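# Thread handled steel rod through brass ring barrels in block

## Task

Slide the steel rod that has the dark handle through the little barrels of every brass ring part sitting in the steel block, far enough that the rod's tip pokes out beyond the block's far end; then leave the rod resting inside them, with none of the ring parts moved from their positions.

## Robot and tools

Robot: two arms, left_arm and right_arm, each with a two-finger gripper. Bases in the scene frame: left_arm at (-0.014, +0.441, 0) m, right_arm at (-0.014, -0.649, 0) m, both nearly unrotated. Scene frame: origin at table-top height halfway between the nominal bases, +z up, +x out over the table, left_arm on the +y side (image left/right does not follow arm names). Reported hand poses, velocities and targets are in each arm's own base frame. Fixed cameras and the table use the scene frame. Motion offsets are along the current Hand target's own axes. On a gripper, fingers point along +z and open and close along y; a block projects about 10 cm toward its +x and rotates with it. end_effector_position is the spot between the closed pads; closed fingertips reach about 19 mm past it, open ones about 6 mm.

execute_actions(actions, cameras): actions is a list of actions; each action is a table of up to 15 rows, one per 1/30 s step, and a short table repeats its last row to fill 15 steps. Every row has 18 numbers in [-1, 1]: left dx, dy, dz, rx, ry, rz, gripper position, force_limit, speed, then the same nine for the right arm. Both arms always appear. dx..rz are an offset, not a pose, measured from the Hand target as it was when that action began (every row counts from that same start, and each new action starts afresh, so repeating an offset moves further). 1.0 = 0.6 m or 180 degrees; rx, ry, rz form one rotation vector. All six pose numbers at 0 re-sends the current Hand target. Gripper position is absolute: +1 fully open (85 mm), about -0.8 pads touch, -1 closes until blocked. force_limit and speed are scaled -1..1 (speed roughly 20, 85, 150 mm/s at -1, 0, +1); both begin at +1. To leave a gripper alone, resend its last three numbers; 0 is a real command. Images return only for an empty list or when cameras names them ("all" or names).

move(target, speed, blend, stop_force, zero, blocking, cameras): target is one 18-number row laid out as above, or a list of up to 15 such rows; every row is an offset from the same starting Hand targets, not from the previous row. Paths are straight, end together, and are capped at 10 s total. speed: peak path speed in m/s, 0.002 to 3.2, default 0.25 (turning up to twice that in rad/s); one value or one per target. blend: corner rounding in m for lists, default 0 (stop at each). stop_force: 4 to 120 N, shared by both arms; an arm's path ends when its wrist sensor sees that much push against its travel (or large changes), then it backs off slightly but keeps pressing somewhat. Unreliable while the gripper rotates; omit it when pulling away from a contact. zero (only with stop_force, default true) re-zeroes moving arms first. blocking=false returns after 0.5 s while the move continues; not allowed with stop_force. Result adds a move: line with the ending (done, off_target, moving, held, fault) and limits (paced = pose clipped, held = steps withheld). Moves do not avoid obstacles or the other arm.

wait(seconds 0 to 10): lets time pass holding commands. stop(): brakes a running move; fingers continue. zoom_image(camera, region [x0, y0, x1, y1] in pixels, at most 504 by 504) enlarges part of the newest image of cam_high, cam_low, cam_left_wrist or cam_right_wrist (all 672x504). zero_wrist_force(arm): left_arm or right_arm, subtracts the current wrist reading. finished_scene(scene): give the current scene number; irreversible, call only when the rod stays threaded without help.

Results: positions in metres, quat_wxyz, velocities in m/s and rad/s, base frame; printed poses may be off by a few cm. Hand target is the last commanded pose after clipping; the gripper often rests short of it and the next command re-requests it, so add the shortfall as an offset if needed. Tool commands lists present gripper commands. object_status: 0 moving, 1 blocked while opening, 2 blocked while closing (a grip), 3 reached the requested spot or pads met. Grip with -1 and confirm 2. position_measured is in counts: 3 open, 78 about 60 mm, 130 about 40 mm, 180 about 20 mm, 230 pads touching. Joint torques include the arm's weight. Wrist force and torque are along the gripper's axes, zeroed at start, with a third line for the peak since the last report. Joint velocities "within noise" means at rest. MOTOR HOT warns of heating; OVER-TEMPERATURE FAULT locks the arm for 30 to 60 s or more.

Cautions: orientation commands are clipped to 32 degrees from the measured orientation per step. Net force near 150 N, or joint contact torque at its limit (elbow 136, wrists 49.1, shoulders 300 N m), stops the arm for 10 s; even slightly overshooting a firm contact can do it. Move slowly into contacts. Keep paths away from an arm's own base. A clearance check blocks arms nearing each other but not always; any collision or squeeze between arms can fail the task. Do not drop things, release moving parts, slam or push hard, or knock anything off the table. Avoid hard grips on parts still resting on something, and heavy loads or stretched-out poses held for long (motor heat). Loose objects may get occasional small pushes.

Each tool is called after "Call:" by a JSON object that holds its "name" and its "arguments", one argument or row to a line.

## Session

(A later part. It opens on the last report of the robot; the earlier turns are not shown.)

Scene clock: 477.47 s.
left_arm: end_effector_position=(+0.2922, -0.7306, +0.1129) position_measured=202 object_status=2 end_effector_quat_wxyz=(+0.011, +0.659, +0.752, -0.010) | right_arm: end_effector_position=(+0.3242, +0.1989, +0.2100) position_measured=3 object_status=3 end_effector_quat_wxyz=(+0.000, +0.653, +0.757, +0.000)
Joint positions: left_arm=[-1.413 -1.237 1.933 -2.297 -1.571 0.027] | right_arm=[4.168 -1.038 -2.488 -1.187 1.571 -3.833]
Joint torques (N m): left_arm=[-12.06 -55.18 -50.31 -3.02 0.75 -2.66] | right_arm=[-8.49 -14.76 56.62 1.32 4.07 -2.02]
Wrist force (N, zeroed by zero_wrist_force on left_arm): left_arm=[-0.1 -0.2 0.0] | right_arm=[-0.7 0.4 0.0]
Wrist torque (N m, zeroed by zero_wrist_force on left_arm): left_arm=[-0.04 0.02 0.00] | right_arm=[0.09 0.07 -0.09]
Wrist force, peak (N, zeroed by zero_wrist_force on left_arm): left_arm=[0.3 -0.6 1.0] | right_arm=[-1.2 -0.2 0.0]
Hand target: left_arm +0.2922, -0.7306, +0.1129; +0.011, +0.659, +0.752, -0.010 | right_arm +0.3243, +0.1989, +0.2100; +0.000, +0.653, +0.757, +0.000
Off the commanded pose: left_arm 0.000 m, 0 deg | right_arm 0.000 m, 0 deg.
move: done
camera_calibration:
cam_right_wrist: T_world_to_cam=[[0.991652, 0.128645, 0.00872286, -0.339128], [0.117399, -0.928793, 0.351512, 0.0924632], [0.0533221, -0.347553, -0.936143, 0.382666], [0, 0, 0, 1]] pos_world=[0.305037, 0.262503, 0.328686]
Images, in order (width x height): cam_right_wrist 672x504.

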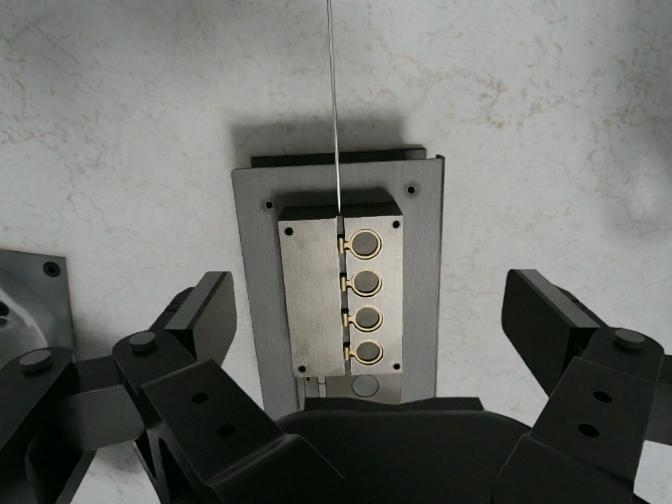

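Call:
{"name": "move", "arguments": {
  "target": [0,0,0,0,0,0,-1,-0.3,-1,0,-0.0615,0.0108,-0.1111,0,0,1,1,1],
  "speed": 0.15,
  "cameras": ["cam_right_wrist"]
}}

Call:
{"name": "zoom_image", "arguments": {
  "camera": "cam_right_wrist",
  "region": [310, 170, 370, 230]
}}

Call:
{"name": "zoom_image", "arguments": {
  "camera": "cam_right_wrist",
  "region": [305, 0, 365, 60]
}}

Call:
{"name": "zoom_image", "arguments": {
  "camera": "cam_right_wrist",
  "region": [315, 220, 375, 280]
}}

Call:
{"name": "zoom_image", "arguments": {
  "camera": "cam_right_wrist",
  "region": [320, 330, 380, 390]
}}

Scene clock: 502.77 s.
left_arm: end_effector_position=(+0.2922, -0.7306, +0.1129) position_measured=202 object_status=2 end_effector_quat_wxyz=(+0.011, +0.659, +0.752, -0.010) | right_arm: end_effector_position=(+0.2878, +0.1935, +0.2036) position_measured=3 object_status=3 end_effector_quat_wxyz=(+0.113, +0.643, +0.746, +0.131)
Joint positions: left_arm=[-1.413 -1.237 1.933 -2.297 -1.571 0.027] | right_arm=[4.619 -0.652 -2.652 -1.322 1.232 -3.397]
Joint torques (N m): left_arm=[-12.75 -55.05 -49.63 -3.05 0.5 -2.36] | right_arm=[12.21 -2.47 44.72 1.28 -3.37 2.9]
Wrist force (N, zeroed by zero_wrist_force on left_arm): left_arm=[-0.4 0.1 0.4] | right_arm=[-0.4 0.5 0.0]
Wrist torque (N m, zeroed by zero_wrist_force on left_arm): left_arm=[0.01 0.07 0.00] | right_arm=[0.16 0.03 -0.32]
Wrist force, peak (N, zeroed by zero_wrist_force on left_arm): left_arm=[0.3 -0.2 0.9] | right_arm=[-0.9 1.5 0.2]
Hand target: left_arm +0.2922, -0.7306, +0.1129; +0.011, +0.659, +0.752, -0.010 | right_arm +0.2878, +0.1935, +0.2036; +0.113, +0.643, +0.746, +0.131
Off the commanded pose: left_arm 0.000 m, 0 deg | right_arm 0.000 m, 0 deg.
move: done
camera_calibration:
cam_right_wrist: T_world_to_cam=[[0.92914, 0.119493, 0.349885, -0.351965], [-0.000134437, -0.946224, 0.323512, 0.136886], [0.369727, -0.300635, -0.879159, 0.264982], [0, 0, 0, 1]] pos_world=[0.229072, 0.251245, 0.311824]
Images, in order (width x height): cam_right_wrist 672x504.

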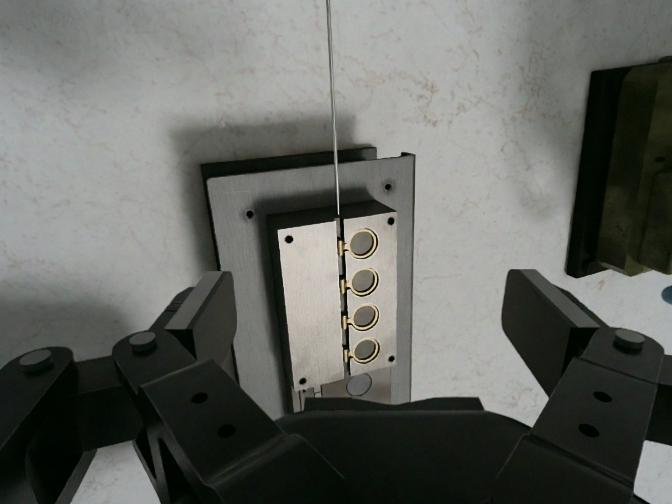

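Scaled by 8.400.

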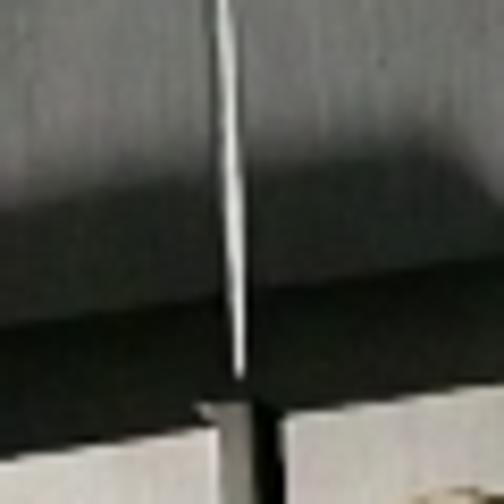

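Scaled by 8.400.

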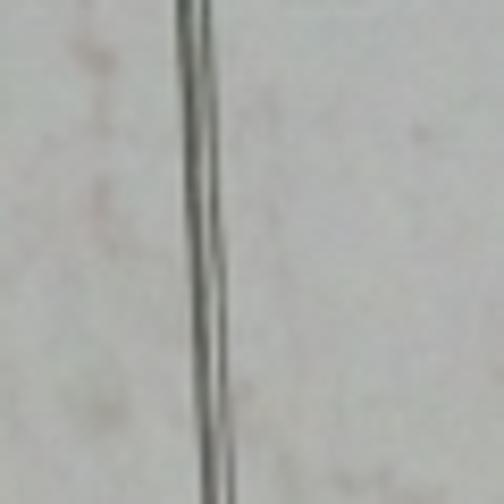

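Scaled by 8.400.

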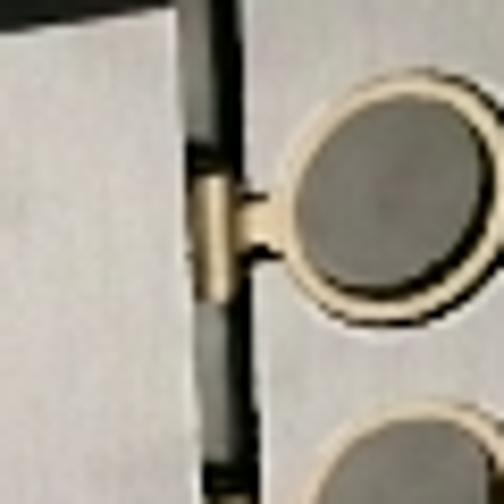

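Scaled by 8.400.

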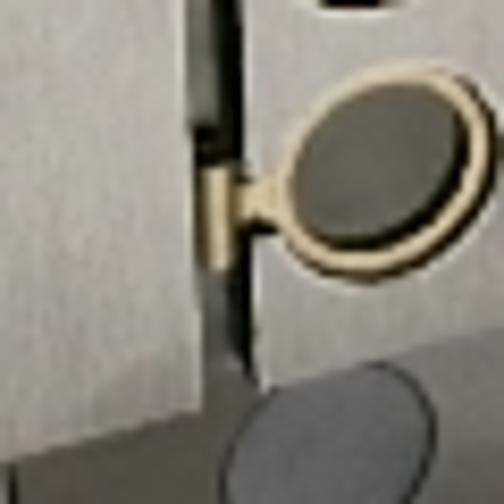

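Call:
{"name": "zoom_image", "arguments": {
  "camera": "cam_right_wrist",
  "region": [325, 232, 357, 264]
}}

Call:
{"name": "zoom_image", "arguments": {
  "camera": "cam_right_wrist",
  "region": [325, 270, 357, 302]
}}

Call:
{"name": "zoom_image", "arguments": {
  "camera": "cam_right_wrist",
  "region": [325, 306, 357, 338]
}}

Call:
{"name": "zoom_image", "arguments": {
  "camera": "cam_right_wrist",
  "region": [325, 340, 357, 372]
}}

Call:
{"name": "zoom_image", "arguments": {
  "camera": "cam_right_wrist",
  "region": [320, 192, 352, 224]
}}

Call:
{"name": "zoom_image", "arguments": {
  "camera": "cam_right_wrist",
  "region": [315, 0, 347, 32]
}}

Call:
{"name": "zoom_image", "arguments": {
  "camera": "cam_right_wrist",
  "region": [315, 90, 347, 122]
}}

Scaled by 15.750.

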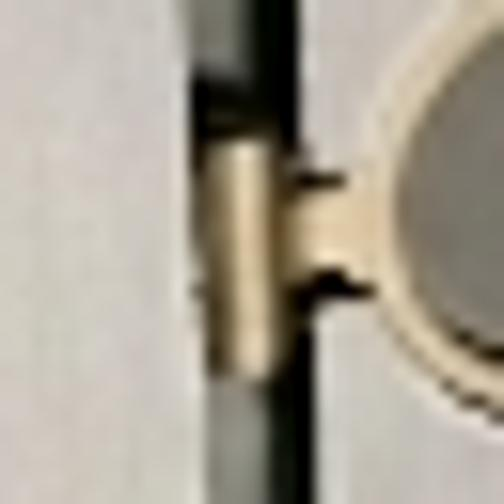

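Scaled by 15.750.

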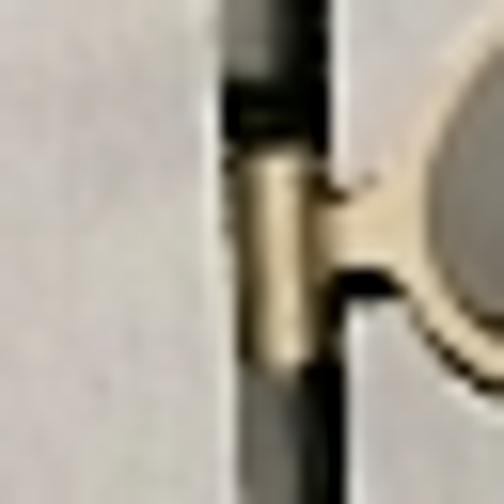

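Scaled by 15.750.

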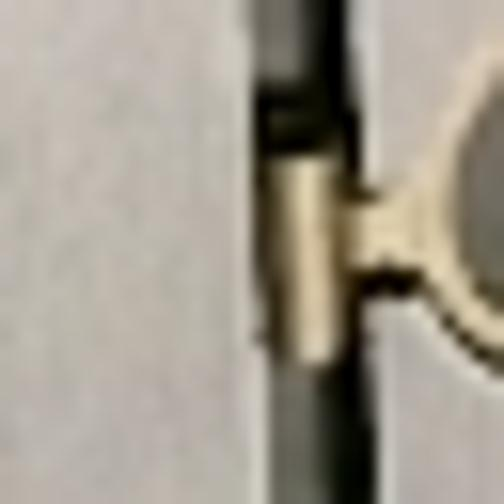

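Scaled by 15.750.

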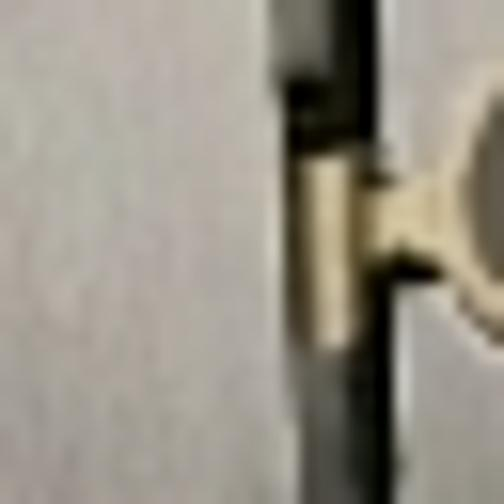

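Scaled by 15.750.

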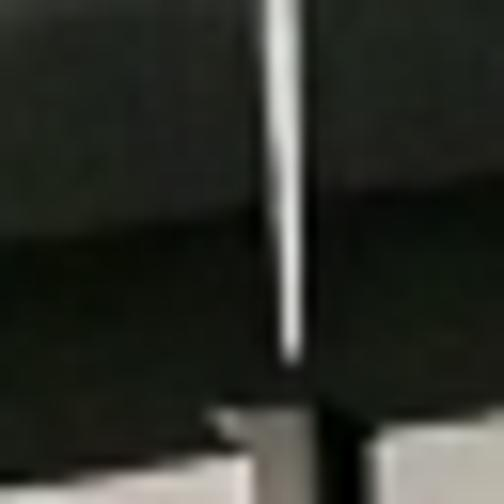

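Scaled by 15.750.

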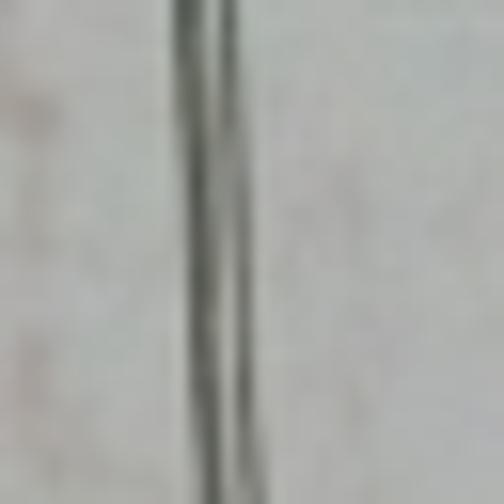

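Scaled by 15.750.

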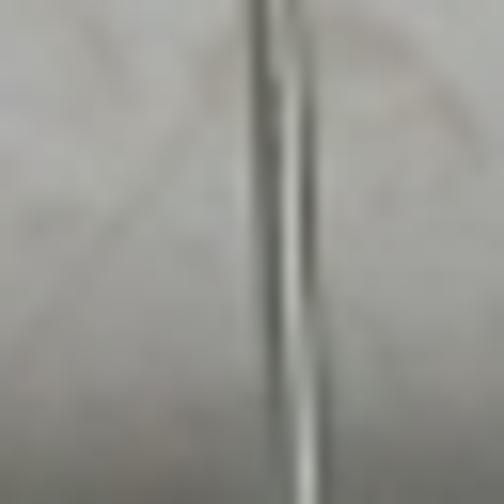

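Call:
{"name": "move", "arguments": {
  "target": [0,0,0.00083,0,-0.00194,0,-1,-0.3,-1,0,0,0,0,0,0,1,1,1],
  "speed": 0.05,
  "cameras": ["cam_right_wrist"]
}}

Call:
{"name": "zoom_image", "arguments": {
  "camera": "cam_right_wrist",
  "region": [320, 185, 352, 217]
}}

Call:
{"name": "zoom_image", "arguments": {
  "camera": "cam_right_wrist",
  "region": [315, 0, 347, 32]
}}

Call:
{"name": "zoom_image", "arguments": {
  "camera": "cam_right_wrist",
  "region": [315, 90, 347, 122]
}}

Scene clock: 557.80 s.
left_arm: end_effector_position=(+0.2921, -0.7307, +0.1124) position_measured=202 object_status=2 end_effector_quat_wxyz=(+0.014, +0.659, +0.752, -0.012) | right_arm: end_effector_position=(+0.2878, +0.1935, +0.2036) position_measured=3 object_status=3 end_effector_quat_wxyz=(+0.113, +0.643, +0.746, +0.131)
Joint positions: left_arm=[-1.413 -1.238 1.937 -2.306 -1.572 0.027] | right_arm=[4.619 -0.652 -2.652 -1.322 1.232 -3.397]
Joint torques (N m): left_arm=[1.92 -77.41 -26.14 -7.15 -2.23 0.33] | right_arm=[12.55 -3.48 44.98 1.43 -3.49 2.21]
Wrist force (N, zeroed by zero_wrist_force on left_arm): left_arm=[-0.2 -0.1 0.3] | right_arm=[-0.3 0.6 0.1]
Wrist torque (N m, zeroed by zero_wrist_force on left_arm): left_arm=[-0.02 0.03 0.00] | right_arm=[0.18 0.02 -0.32]
Wrist force, peak (N, zeroed by zero_wrist_force on left_arm): left_arm=[0.1 0.0 0.8] | right_arm=[-0.5 1.0 0.2]
Hand target: left_arm +0.2922, -0.7307, +0.1124; +0.014, +0.659, +0.752, -0.012 | right_arm +0.2878, +0.1935, +0.2036; +0.113, +0.643, +0.746, +0.131
Off the commanded pose: left_arm 0.000 m, 0 deg | right_arm 0.000 m, 0 deg.
move: done
camera_calibration:
cam_right_wrist: T_world_to_cam=[[0.929128, 0.119415, 0.349945, -0.351833], [-0.000233189, -0.946225, 0.323509, 0.136942], [0.369758, -0.300663, -0.879136, 0.264924], [0, 0, 0, 1]] pos_world=[0.228972, 0.251245, 0.311724]
Images, in order (width x height): cam_right_wrist 672x504.

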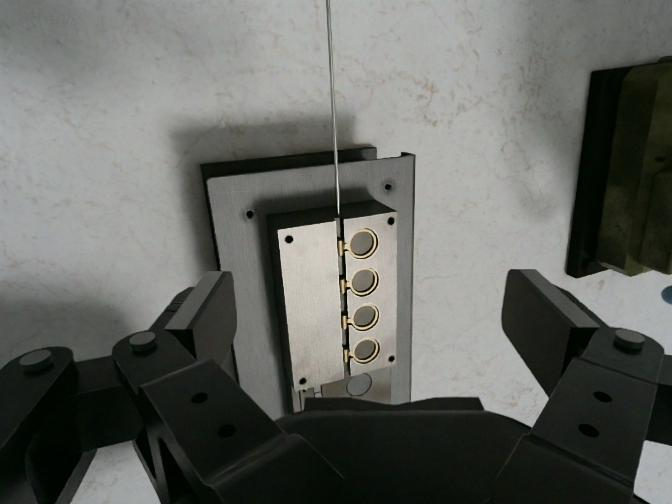

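Scaled by 15.750.

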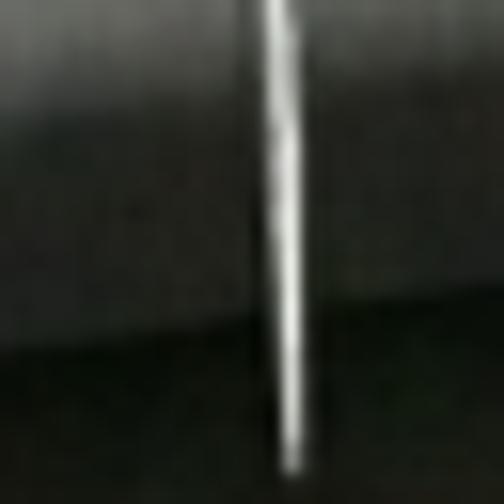

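Scaled by 15.750.

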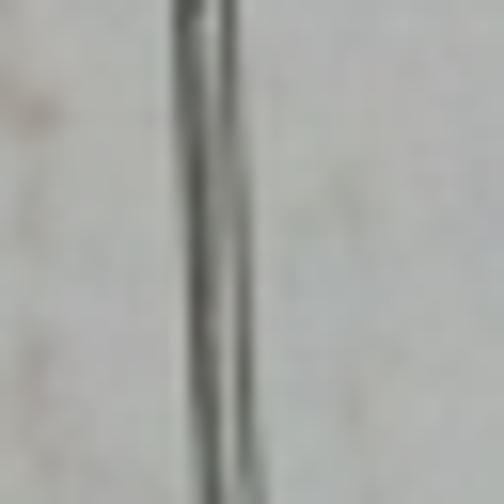

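Scaled by 15.750.

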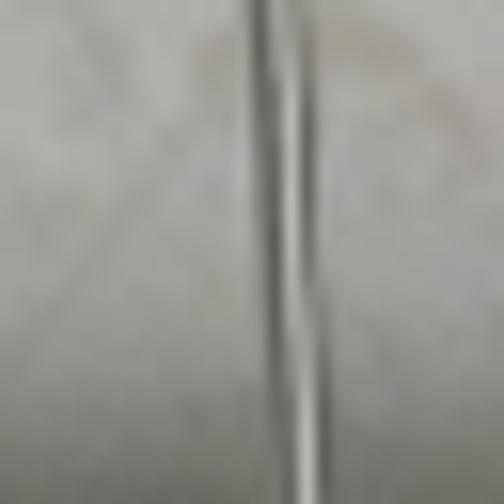

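Call:
{"name": "zoom_image", "arguments": {
  "camera": "cam_right_wrist",
  "region": [325, 232, 357, 264]
}}

Call:
{"name": "zoom_image", "arguments": {
  "camera": "cam_right_wrist",
  "region": [325, 270, 357, 302]
}}

Call:
{"name": "zoom_image", "arguments": {
  "camera": "cam_right_wrist",
  "region": [325, 340, 357, 372]
}}

Scaled by 15.750.

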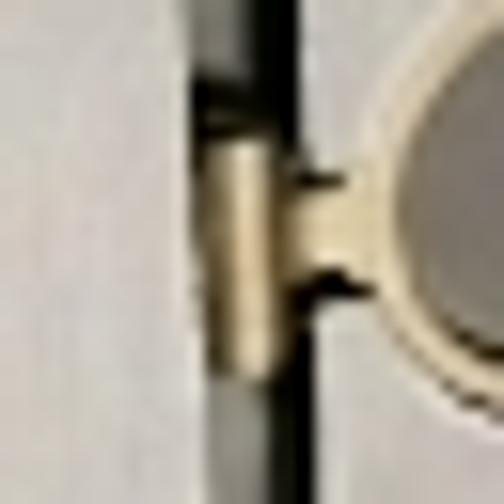

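Scaled by 15.750.

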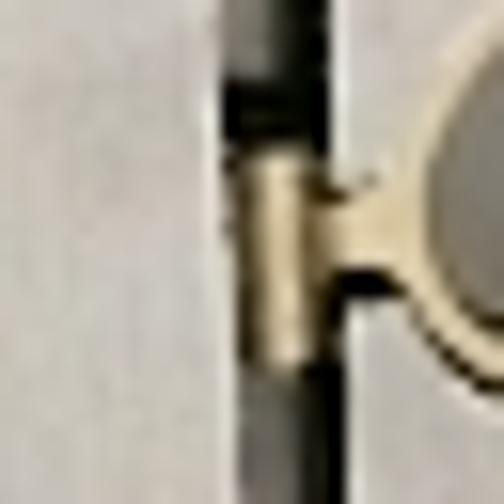

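Scaled by 15.750.

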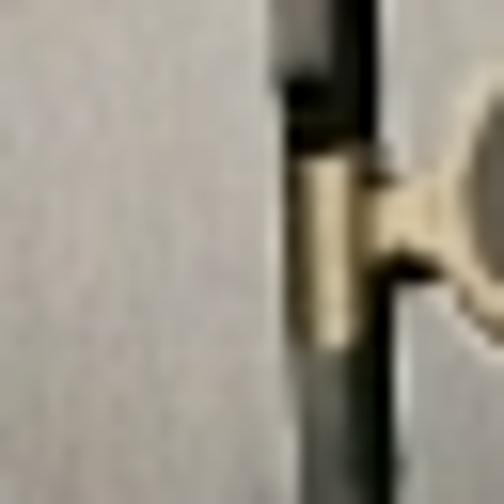

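Call:
{"name": "move", "arguments": {
  "target": [-0.02081,-0.00017,0.00077,0,0,0,-1,-0.3,-1,-0.028,0.0007,0.0762,0,0,0,1,1,1],
  "speed": 0.02,
  "stop_force": 5,
  "cameras": ["cam_right_wrist"]
}}

Call:
{"name": "zoom_image", "arguments": {
  "camera": "cam_right_wrist",
  "region": [318, 220, 358, 260]
}}

Call:
{"name": "zoom_image", "arguments": {
  "camera": "cam_right_wrist",
  "region": [318, 190, 358, 230]
}}

Scene clock: 612.97 s.
left_arm: end_effector_position=(+0.2937, -0.7431, +0.1124) position_measured=202 object_status=2 end_effector_quat_wxyz=(+0.014, +0.659, +0.752, -0.012) | right_arm: end_effector_position=(+0.3061, +0.1792, +0.1608) position_measured=3 object_status=3 end_effector_quat_wxyz=(+0.113, +0.643, +0.746, +0.131)
Joint positions: left_arm=[-1.414 -1.222 1.913 -2.299 -1.572 0.027] | right_arm=[4.518 -0.716 -2.727 -1.148 1.243 -3.503]
Joint torques (N m): left_arm=[-12 -57.48 -50.19 -3.14 0.14 -2.42] | right_arm=[-10.44 -36.06 43.08 10.24 3.09 -2.15]
Wrist force (N, zeroed by zero_wrist_force on left_arm): left_arm=[0.4 0.1 0.6] | right_arm=[-0.6 0.3 -0.2]
Wrist torque (N m, zeroed by zero_wrist_force on left_arm): left_arm=[0.01 -0.06 0.01] | right_arm=[0.18 0.13 0.00]
Wrist force, peak (N, zeroed by zero_wrist_force on left_arm): left_arm=[-0.1 -0.1 0.9] | right_arm=[-0.9 0.6 0.4]
Hand target: left_arm +0.2937, -0.7431, +0.1124; +0.014, +0.659, +0.752, -0.012 | right_arm +0.3061, +0.1792, +0.1608; +0.113, +0.643, +0.746, +0.131
Off the commanded pose: left_arm 0.000 m, 0 deg | right_arm 0.000 m, 0 deg.
move: done
camera_calibration:
cam_right_wrist: T_world_to_cam=[[0.929128, 0.119415, 0.349945, -0.352151], [-0.000233189, -0.946225, 0.323509, 0.137262], [0.369758, -0.300663, -0.879136, 0.216231], [0, 0, 0, 1]] pos_world=[0.247272, 0.236945, 0.268924]
Images, in order (width x height): cam_right_wrist 672x504.

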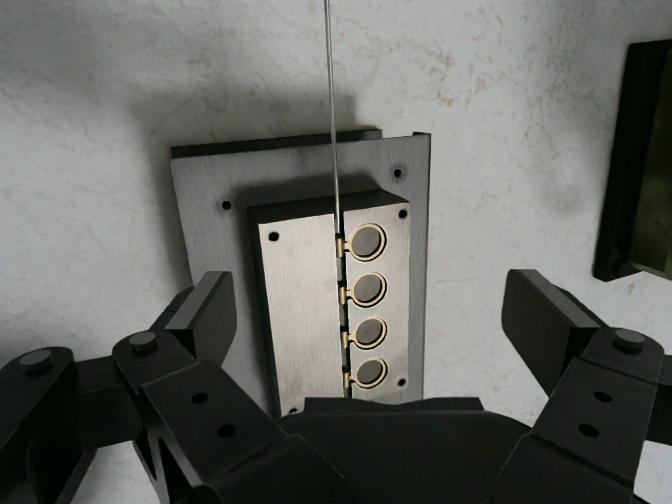

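Scaled by 12.600.

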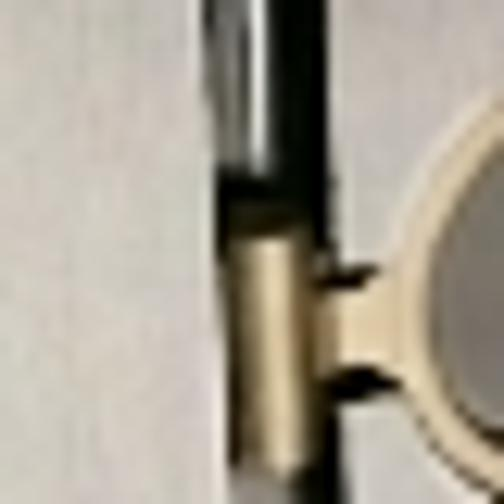

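Scaled by 12.600.

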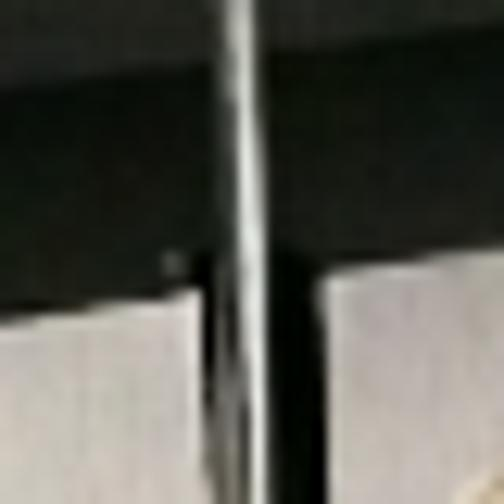

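Call:
{"name": "move", "arguments": {
  "target": [0,0,0,0,0,0,-1,-0.3,-1,0,0.0332,0.0105,0.1111,0,0,1,1,1],
  "speed": 0.1,
  "cameras": ["cam_right_wrist"]
}}

Call:
{"name": "zoom_image", "arguments": {
  "camera": "cam_right_wrist",
  "region": [318, 220, 358, 260]
}}

Call:
{"name": "zoom_image", "arguments": {
  "camera": "cam_right_wrist",
  "region": [318, 190, 358, 230]
}}

Scene clock: 628.03 s.
left_arm: end_effector_position=(+0.2937, -0.7431, +0.1124) position_measured=202 object_status=2 end_effector_quat_wxyz=(+0.014, +0.659, +0.752, -0.012) | right_arm: end_effector_position=(+0.3267, +0.1823, +0.1616) position_measured=3 object_status=3 end_effector_quat_wxyz=(+0.000, +0.653, +0.757, +0.000)
Joint positions: left_arm=[-1.414 -1.222 1.913 -2.299 -1.572 0.027] | right_arm=[4.135 -1.078 -2.565 -1.069 1.571 -3.866]
Joint torques (N m): left_arm=[-12.36 -55.99 -50.08 -3.06 0.1 -2.47] | right_arm=[-9.69 -15.44 54.36 1.1 4.08 -1.92]
Wrist force (N, zeroed by zero_wrist_force on left_arm): left_arm=[0.5 0.4 0.2] | right_arm=[-1.2 0.4 -0.1]
Wrist torque (N m, zeroed by zero_wrist_force on left_arm): left_arm=[0.07 -0.10 0.01] | right_arm=[0.17 0.20 -0.10]
Wrist force, peak (N, zeroed by zero_wrist_force on left_arm): left_arm=[-0.2 0.8 0.5] | right_arm=[-1.2 0.7 0.1]
Hand target: left_arm +0.2937, -0.7431, +0.1124; +0.014, +0.659, +0.752, -0.012 | right_arm +0.3267, +0.1823, +0.1616; +0.000, +0.653, +0.757, +0.000
Off the commanded pose: left_arm 0.000 m, 0 deg | right_arm 0.000 m, 0 deg.
move: done
camera_calibration:
cam_right_wrist: T_world_to_cam=[[0.991652, 0.128645, 0.00872286, -0.339049], [0.117399, -0.928793, 0.351512, 0.0937649], [0.0533221, -0.347553, -0.936143, 0.331454], [0, 0, 0, 1]] pos_world=[0.307537, 0.245903, 0.280286]
Images, in order (width x height): cam_right_wrist 672x504.

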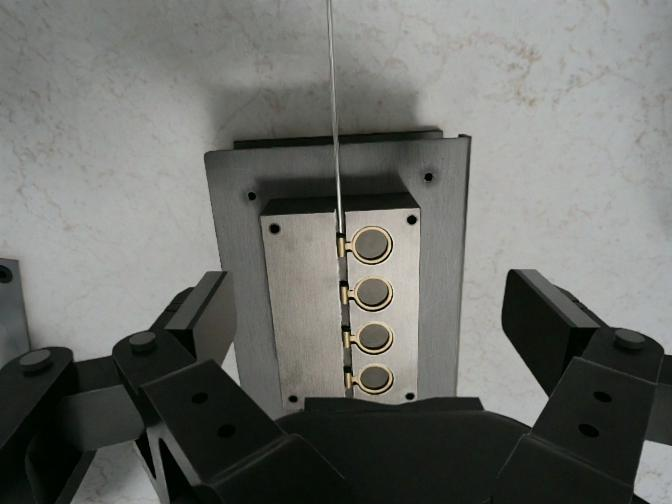

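Scaled by 12.600.

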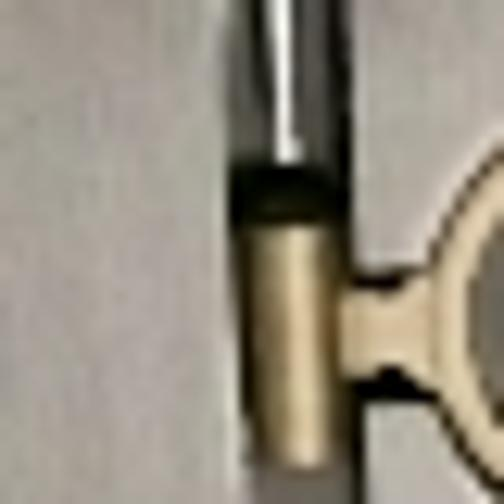

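Scaled by 12.600.

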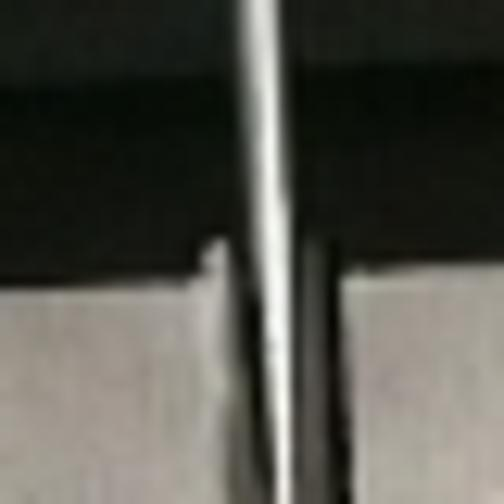

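Call:
{"name": "move", "arguments": {
  "target": [0,0,-0.0005,0,0,0,-1,-0.3,-1,0,0.0203,0.0048,0.0667,0,0,1,1,1],
  "speed": 0.05,
  "cameras": ["cam_right_wrist"]
}}

Call:
{"name": "zoom_image", "arguments": {
  "camera": "cam_right_wrist",
  "region": [318, 220, 358, 260]
}}

Call:
{"name": "zoom_image", "arguments": {
  "camera": "cam_right_wrist",
  "region": [318, 190, 358, 230]
}}

Call:
{"name": "zoom_image", "arguments": {
  "camera": "cam_right_wrist",
  "region": [320, 0, 360, 40]
}}

Call:
{"name": "zoom_image", "arguments": {
  "camera": "cam_right_wrist",
  "region": [330, 360, 370, 400]
}}

Scene clock: 685.73 s.
left_arm: end_effector_position=(+0.2937, -0.7431, +0.1127) position_measured=202 object_status=2 end_effector_quat_wxyz=(+0.014, +0.659, +0.752, -0.012) | right_arm: end_effector_position=(+0.3388, +0.1841, +0.1588) position_measured=3 object_status=3 end_effector_quat_wxyz=(-0.068, +0.650, +0.753, -0.079)
Joint positions: left_arm=[-1.414 -1.222 1.913 -2.298 -1.572 0.027] | right_arm=[3.999 -1.246 -2.46 -1.166 1.707 -4.013]
Joint torques (N m): left_arm=[-13.04 -79.31 -50.28 -3.12 0.23 -2.35] | right_arm=[-8.22 -8.57 52.84 0.12 4.38 -2.45]
Wrist force (N, zeroed by zero_wrist_force on left_arm): left_arm=[0.3 0.1 0.1] | right_arm=[-0.4 0.1 0.7]
Wrist torque (N m, zeroed by zero_wrist_force on left_arm): left_arm=[0.01 -0.05 0.01] | right_arm=[0.09 0.07 -0.04]
Wrist force, peak (N, zeroed by zero_wrist_force on left_arm): left_arm=[-0.1 0.2 0.9] | right_arm=[-1.3 -0.2 0.7]
Hand target: left_arm +0.2937, -0.7431, +0.1127; +0.014, +0.659, +0.752, -0.012 | right_arm +0.3388, +0.1841, +0.1588; -0.068, +0.650, +0.753, -0.079
Off the commanded pose: left_arm 0.000 m, 0 deg | right_arm 0.000 m, 0 deg.
move: done
camera_calibration:
cam_right_wrist: T_world_to_cam=[[0.971825, 0.125654, -0.199419, -0.310798], [0.190108, -0.918013, 0.348009, 0.0689254], [-0.139341, -0.376115, -0.916036, 0.396098], [0, 0, 0, 1]] pos_world=[0.34413, 0.251306, 0.276875]
Images, in order (width x height): cam_right_wrist 672x504.

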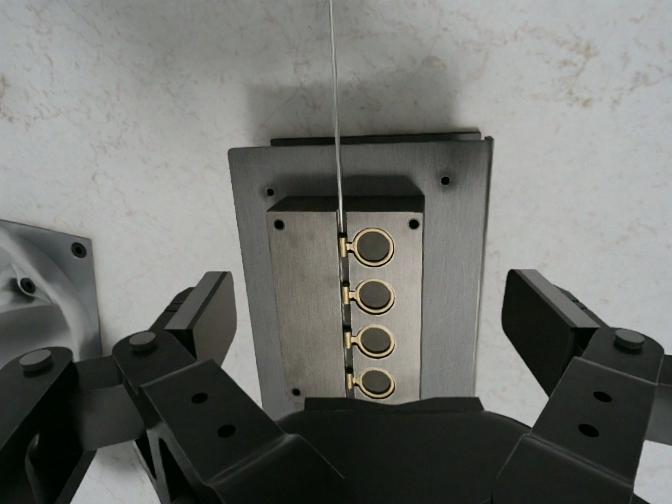

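Scaled by 12.600.

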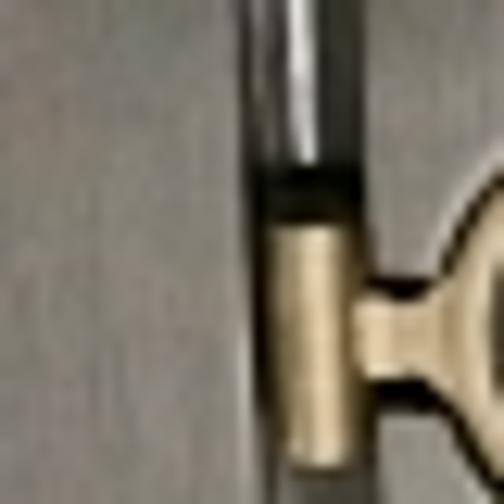

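Scaled by 12.600.

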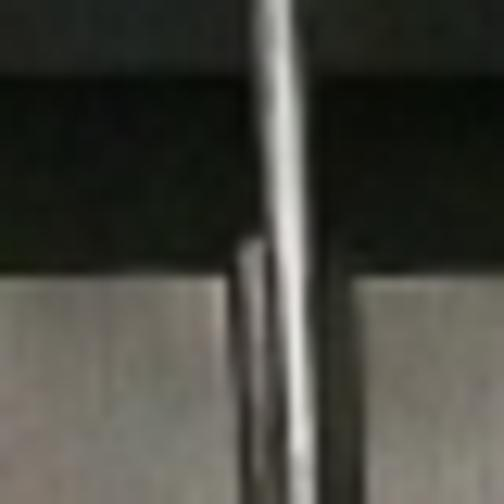

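Scaled by 12.600.

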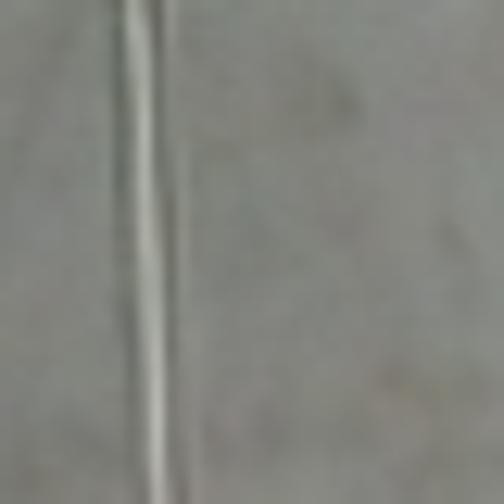

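Scaled by 12.600.

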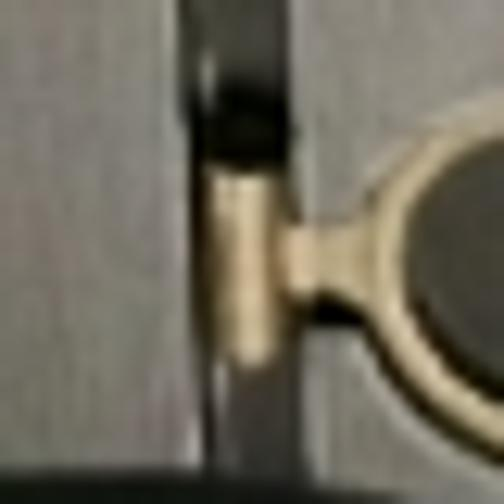

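Call:
{"name": "move", "arguments": {
  "target": [-0.01,-0.00008,0.00037,0,0,0,-1,-0.3,-1,0,0,0,0,0,0,1,1,1],
  "speed": 0.006,
  "stop_force": 4,
  "cameras": ["cam_right_wrist"]
}}

Call:
{"name": "zoom_image", "arguments": {
  "camera": "cam_right_wrist",
  "region": [318, 220, 358, 260]
}}

Scene clock: 710.80 s.
left_arm: end_effector_position=(+0.2944, -0.7490, +0.1127) position_measured=202 object_status=2 end_effector_quat_wxyz=(+0.014, +0.659, +0.752, -0.012) | right_arm: end_effector_position=(+0.3388, +0.1841, +0.1588) position_measured=3 object_status=3 end_effector_quat_wxyz=(-0.068, +0.650, +0.753, -0.079)
Joint positions: left_arm=[-1.414 -1.214 1.901 -2.294 -1.572 0.026] | right_arm=[3.999 -1.246 -2.46 -1.166 1.707 -4.013]
Joint torques (N m): left_arm=[-12.63 -57.53 -50.31 -3.14 0.35 -2.47] | right_arm=[-10.86 -5.17 51.82 0.47 4.41 -2.4]
Wrist force (N, zeroed by zero_wrist_force on left_arm): left_arm=[0.1 0.4 0.5] | right_arm=[-0.5 0.0 1.0]
Wrist torque (N m, zeroed by zero_wrist_force on left_arm): left_arm=[0.07 -0.01 0.01] | right_arm=[0.07 0.08 -0.04]
Wrist force, peak (N, zeroed by zero_wrist_force on left_arm): left_arm=[0.0 0.1 1.0] | right_arm=[-0.6 0.1 1.1]
Hand target: left_arm +0.2944, -0.7490, +0.1127; +0.014, +0.659, +0.752, -0.012 | right_arm +0.3388, +0.1841, +0.1588; -0.068, +0.650, +0.753, -0.079
Off the commanded pose: left_arm 0.000 m, 0 deg | right_arm 0.000 m, 0 deg.
move: done
camera_calibration:
cam_right_wrist: T_world_to_cam=[[0.971779, 0.125669, -0.19963, -0.310825], [0.190196, -0.918016, 0.347954, 0.0688918], [-0.139537, -0.376103, -0.916011, 0.39617], [0, 0, 0, 1]] pos_world=[0.344231, 0.251306, 0.276875]
Images, in order (width x height): cam_right_wrist 672x504.

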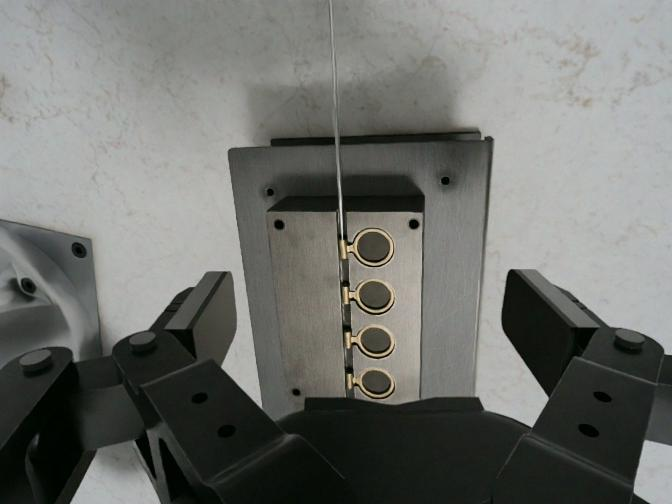

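Scaled by 12.600.

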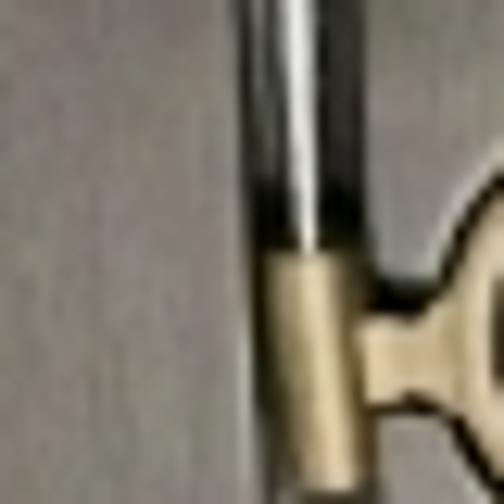

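Call:
{"name": "move", "arguments": {
  "target": [-0.01,-0.00008,0.00037,0,0,0,-1,-0.3,-1,0,0,0,0,0,0,1,1,1],
  "speed": 0.008,
  "stop_force": 4,
  "cameras": ["cam_right_wrist"]
}}

Call:
{"name": "zoom_image", "arguments": {
  "camera": "cam_right_wrist",
  "region": [318, 220, 358, 260]
}}

Call:
{"name": "zoom_image", "arguments": {
  "camera": "cam_right_wrist",
  "region": [325, 255, 365, 295]
}}

Scene clock: 727.47 s.
left_arm: end_effector_position=(+0.2952, -0.7550, +0.1127) position_measured=202 object_status=2 end_effector_quat_wxyz=(+0.014, +0.659, +0.752, -0.012) | right_arm: end_effector_position=(+0.3388, +0.1841, +0.1588) position_measured=3 object_status=3 end_effector_quat_wxyz=(-0.068, +0.650, +0.753, -0.079)
Joint positions: left_arm=[-1.414 -1.206 1.89 -2.29 -1.572 0.026] | right_arm=[3.999 -1.246 -2.46 -1.166 1.707 -4.013]
Joint torques (N m): left_arm=[-12.59 -59.09 -50.42 -3.15 0.24 -2.41] | right_arm=[-9.05 -5.31 51.84 0.64 4.31 -2.27]
Wrist force (N, zeroed by zero_wrist_force on left_arm): left_arm=[0.4 -0.1 0.2] | right_arm=[-0.6 0.2 0.9]
Wrist torque (N m, zeroed by zero_wrist_force on left_arm): left_arm=[0.00 -0.07 0.02] | right_arm=[0.12 0.10 -0.04]
Wrist force, peak (N, zeroed by zero_wrist_force on left_arm): left_arm=[0.2 -0.1 1.2] | right_arm=[-0.6 0.0 1.1]
Hand target: left_arm +0.2952, -0.7550, +0.1127; +0.014, +0.659, +0.752, -0.012 | right_arm +0.3388, +0.1841, +0.1588; -0.068, +0.650, +0.753, -0.079
Off the commanded pose: left_arm 0.000 m, 0 deg | right_arm 0.000 m, 0 deg.
move: done
camera_calibration:
cam_right_wrist: T_world_to_cam=[[0.971779, 0.125669, -0.19963, -0.310825], [0.190196, -0.918016, 0.347954, 0.0688918], [-0.139537, -0.376103, -0.916011, 0.39617], [0, 0, 0, 1]] pos_world=[0.344231, 0.251306, 0.276875]
Images, in order (width x height): cam_right_wrist 672x504.

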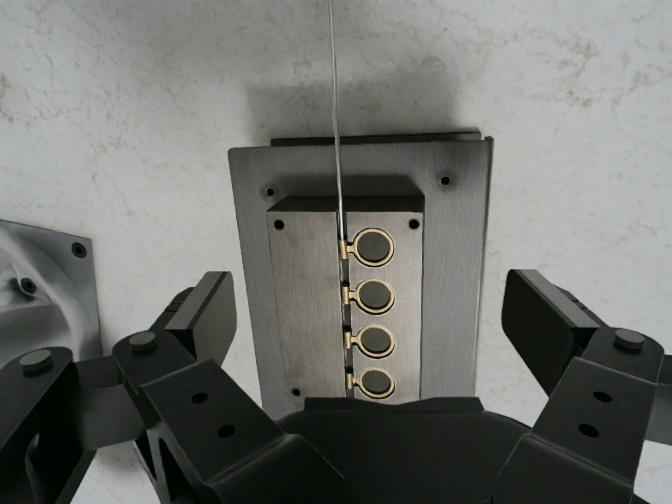

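Scaled by 12.600.

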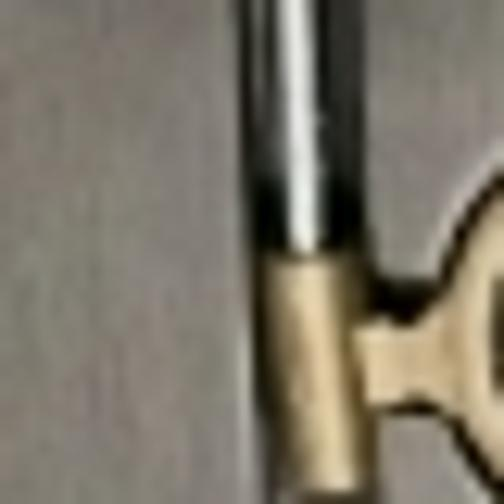

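Scaled by 12.600.

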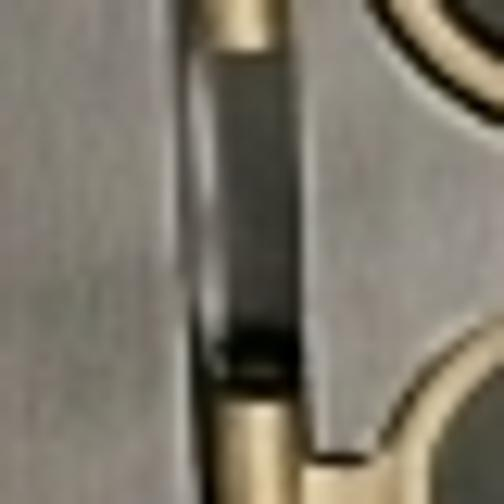

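Call:
{"name": "move", "arguments": {
  "target": [-0.01333,-0.00011,0.00049,0,0,0,-1,-0.3,-1,0,0,0,0,0,0,1,1,1],
  "speed": 0.01,
  "stop_force": 4,
  "cameras": ["cam_right_wrist"]
}}

Call:
{"name": "zoom_image", "arguments": {
  "camera": "cam_right_wrist",
  "region": [318, 220, 358, 260]
}}

Call:
{"name": "zoom_image", "arguments": {
  "camera": "cam_right_wrist",
  "region": [325, 255, 365, 295]
}}

Scene clock: 740.50 s.
left_arm: end_effector_position=(+0.2961, -0.7629, +0.1127) position_measured=202 object_status=2 end_effector_quat_wxyz=(+0.014, +0.659, +0.752, -0.012) | right_arm: end_effector_position=(+0.3388, +0.1841, +0.1588) position_measured=3 object_status=3 end_effector_quat_wxyz=(-0.068, +0.650, +0.753, -0.079)
Joint positions: left_arm=[-1.415 -1.195 1.874 -2.285 -1.572 0.026] | right_arm=[3.999 -1.246 -2.46 -1.166 1.707 -4.013]
Joint torques (N m): left_arm=[-13.35 -59.13 -50.59 -2.95 0.49 -2.45] | right_arm=[-9.77 -5.69 52.21 0.65 4.22 -1.98]
Wrist force (N, zeroed by zero_wrist_force on left_arm): left_arm=[0.2 0.1 0.0] | right_arm=[-0.5 0.3 0.9]
Wrist torque (N m, zeroed by zero_wrist_force on left_arm): left_arm=[0.00 -0.01 -0.03] | right_arm=[0.12 0.08 -0.04]
Wrist force, peak (N, zeroed by zero_wrist_force on left_arm): left_arm=[0.5 0.5 0.5] | right_arm=[-0.7 0.2 1.0]
Hand target: left_arm +0.2961, -0.7629, +0.1127; +0.014, +0.659, +0.752, -0.012 | right_arm +0.3388, +0.1841, +0.1588; -0.068, +0.650, +0.753, -0.079
Off the commanded pose: left_arm 0.000 m, 0 deg | right_arm 0.000 m, 0 deg.
move: done
camera_calibration:
cam_right_wrist: T_world_to_cam=[[0.971779, 0.125669, -0.19963, -0.310825], [0.190196, -0.918016, 0.347954, 0.0688918], [-0.139537, -0.376103, -0.916011, 0.39617], [0, 0, 0, 1]] pos_world=[0.344231, 0.251306, 0.276875]
Images, in order (width x height): cam_right_wrist 672x504.

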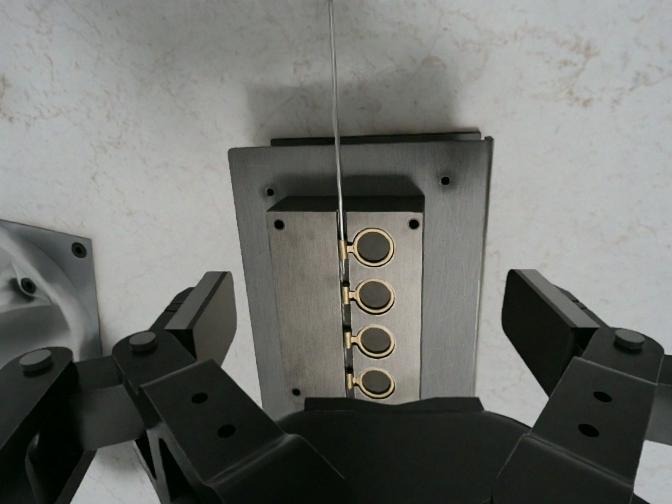

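Scaled by 12.600.

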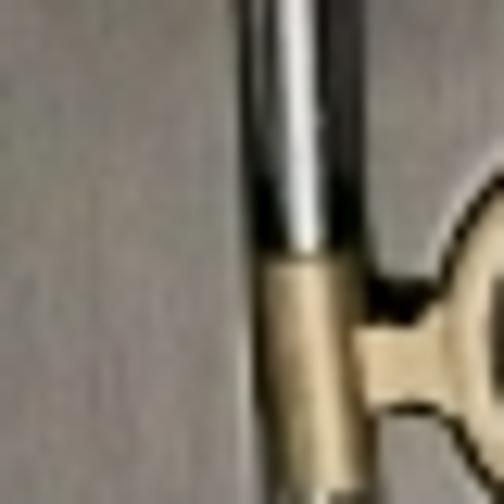

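Scaled by 12.600.

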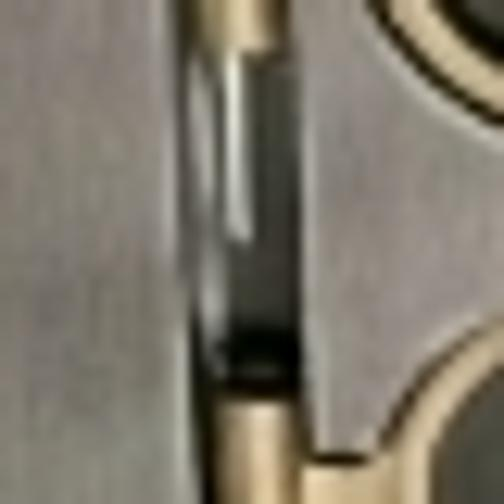

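Call:
{"name": "move", "arguments": {
  "target": [0,0,0,0,0,0,-1,-0.3,-1,0,-0.0546,0.0086,-0.1778,0,0,1,1,1],
  "speed": 0.15,
  "cameras": ["cam_right_wrist"]
}}

Call:
{"name": "zoom_image", "arguments": {
  "camera": "cam_right_wrist",
  "region": [320, 220, 360, 260]
}}

Call:
{"name": "zoom_image", "arguments": {
  "camera": "cam_right_wrist",
  "region": [322, 255, 362, 295]
}}

Scene clock: 755.30 s.
left_arm: end_effector_position=(+0.2961, -0.7629, +0.1127) position_measured=202 object_status=2 end_effector_quat_wxyz=(+0.014, +0.659, +0.752, -0.012) | right_arm: end_effector_position=(+0.3060, +0.1792, +0.1605) position_measured=3 object_status=3 end_effector_quat_wxyz=(+0.113, +0.643, +0.746, +0.131)
Joint positions: left_arm=[-1.415 -1.195 1.874 -2.285 -1.572 0.026] | right_arm=[4.518 -0.717 -2.727 -1.147 1.243 -3.503]
Joint torques (N m): left_arm=[-12.61 -60.12 -50.96 -3.07 0.39 -2.2] | right_arm=[13.6 -0.63 42.8 1.17 -3.51 2.28]
Wrist force (N, zeroed by zero_wrist_force on left_arm): left_arm=[0.4 0.1 0.4] | right_arm=[-0.7 0.1 -0.1]
Wrist torque (N m, zeroed by zero_wrist_force on left_arm): left_arm=[-0.02 -0.04 -0.03] | right_arm=[0.16 0.15 -0.29]
Wrist force, peak (N, zeroed by zero_wrist_force on left_arm): left_arm=[0.8 0.3 0.8] | right_arm=[-1.2 -0.1 0.7]
Hand target: left_arm +0.2961, -0.7629, +0.1127; +0.014, +0.659, +0.752, -0.012 | right_arm +0.3060, +0.1792, +0.1605; +0.113, +0.643, +0.746, +0.131
Off the commanded pose: left_arm 0.000 m, 0 deg | right_arm 0.000 m, 0 deg.
move: done
camera_calibration:
cam_right_wrist: T_world_to_cam=[[0.92914, 0.119493, 0.349885, -0.352086], [-0.000134437, -0.946224, 0.323512, 0.137301], [0.369727, -0.300635, -0.879159, 0.216062], [0, 0, 0, 1]] pos_world=[0.247272, 0.236945, 0.268724]
Images, in order (width x height): cam_right_wrist 672x504.

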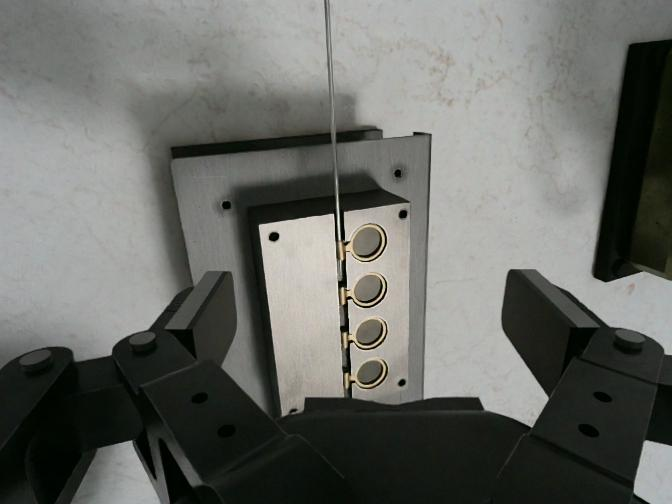

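Scaled by 12.600.

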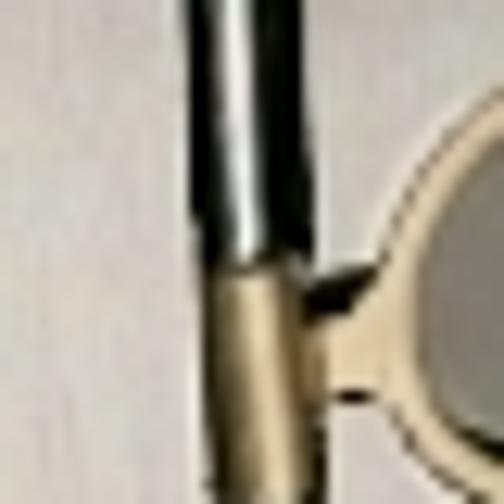

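Scaled by 12.600.

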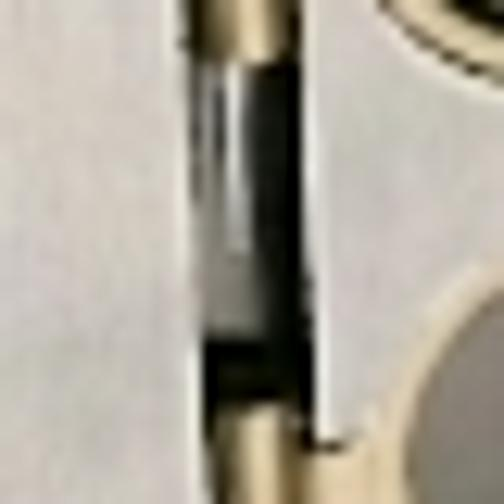

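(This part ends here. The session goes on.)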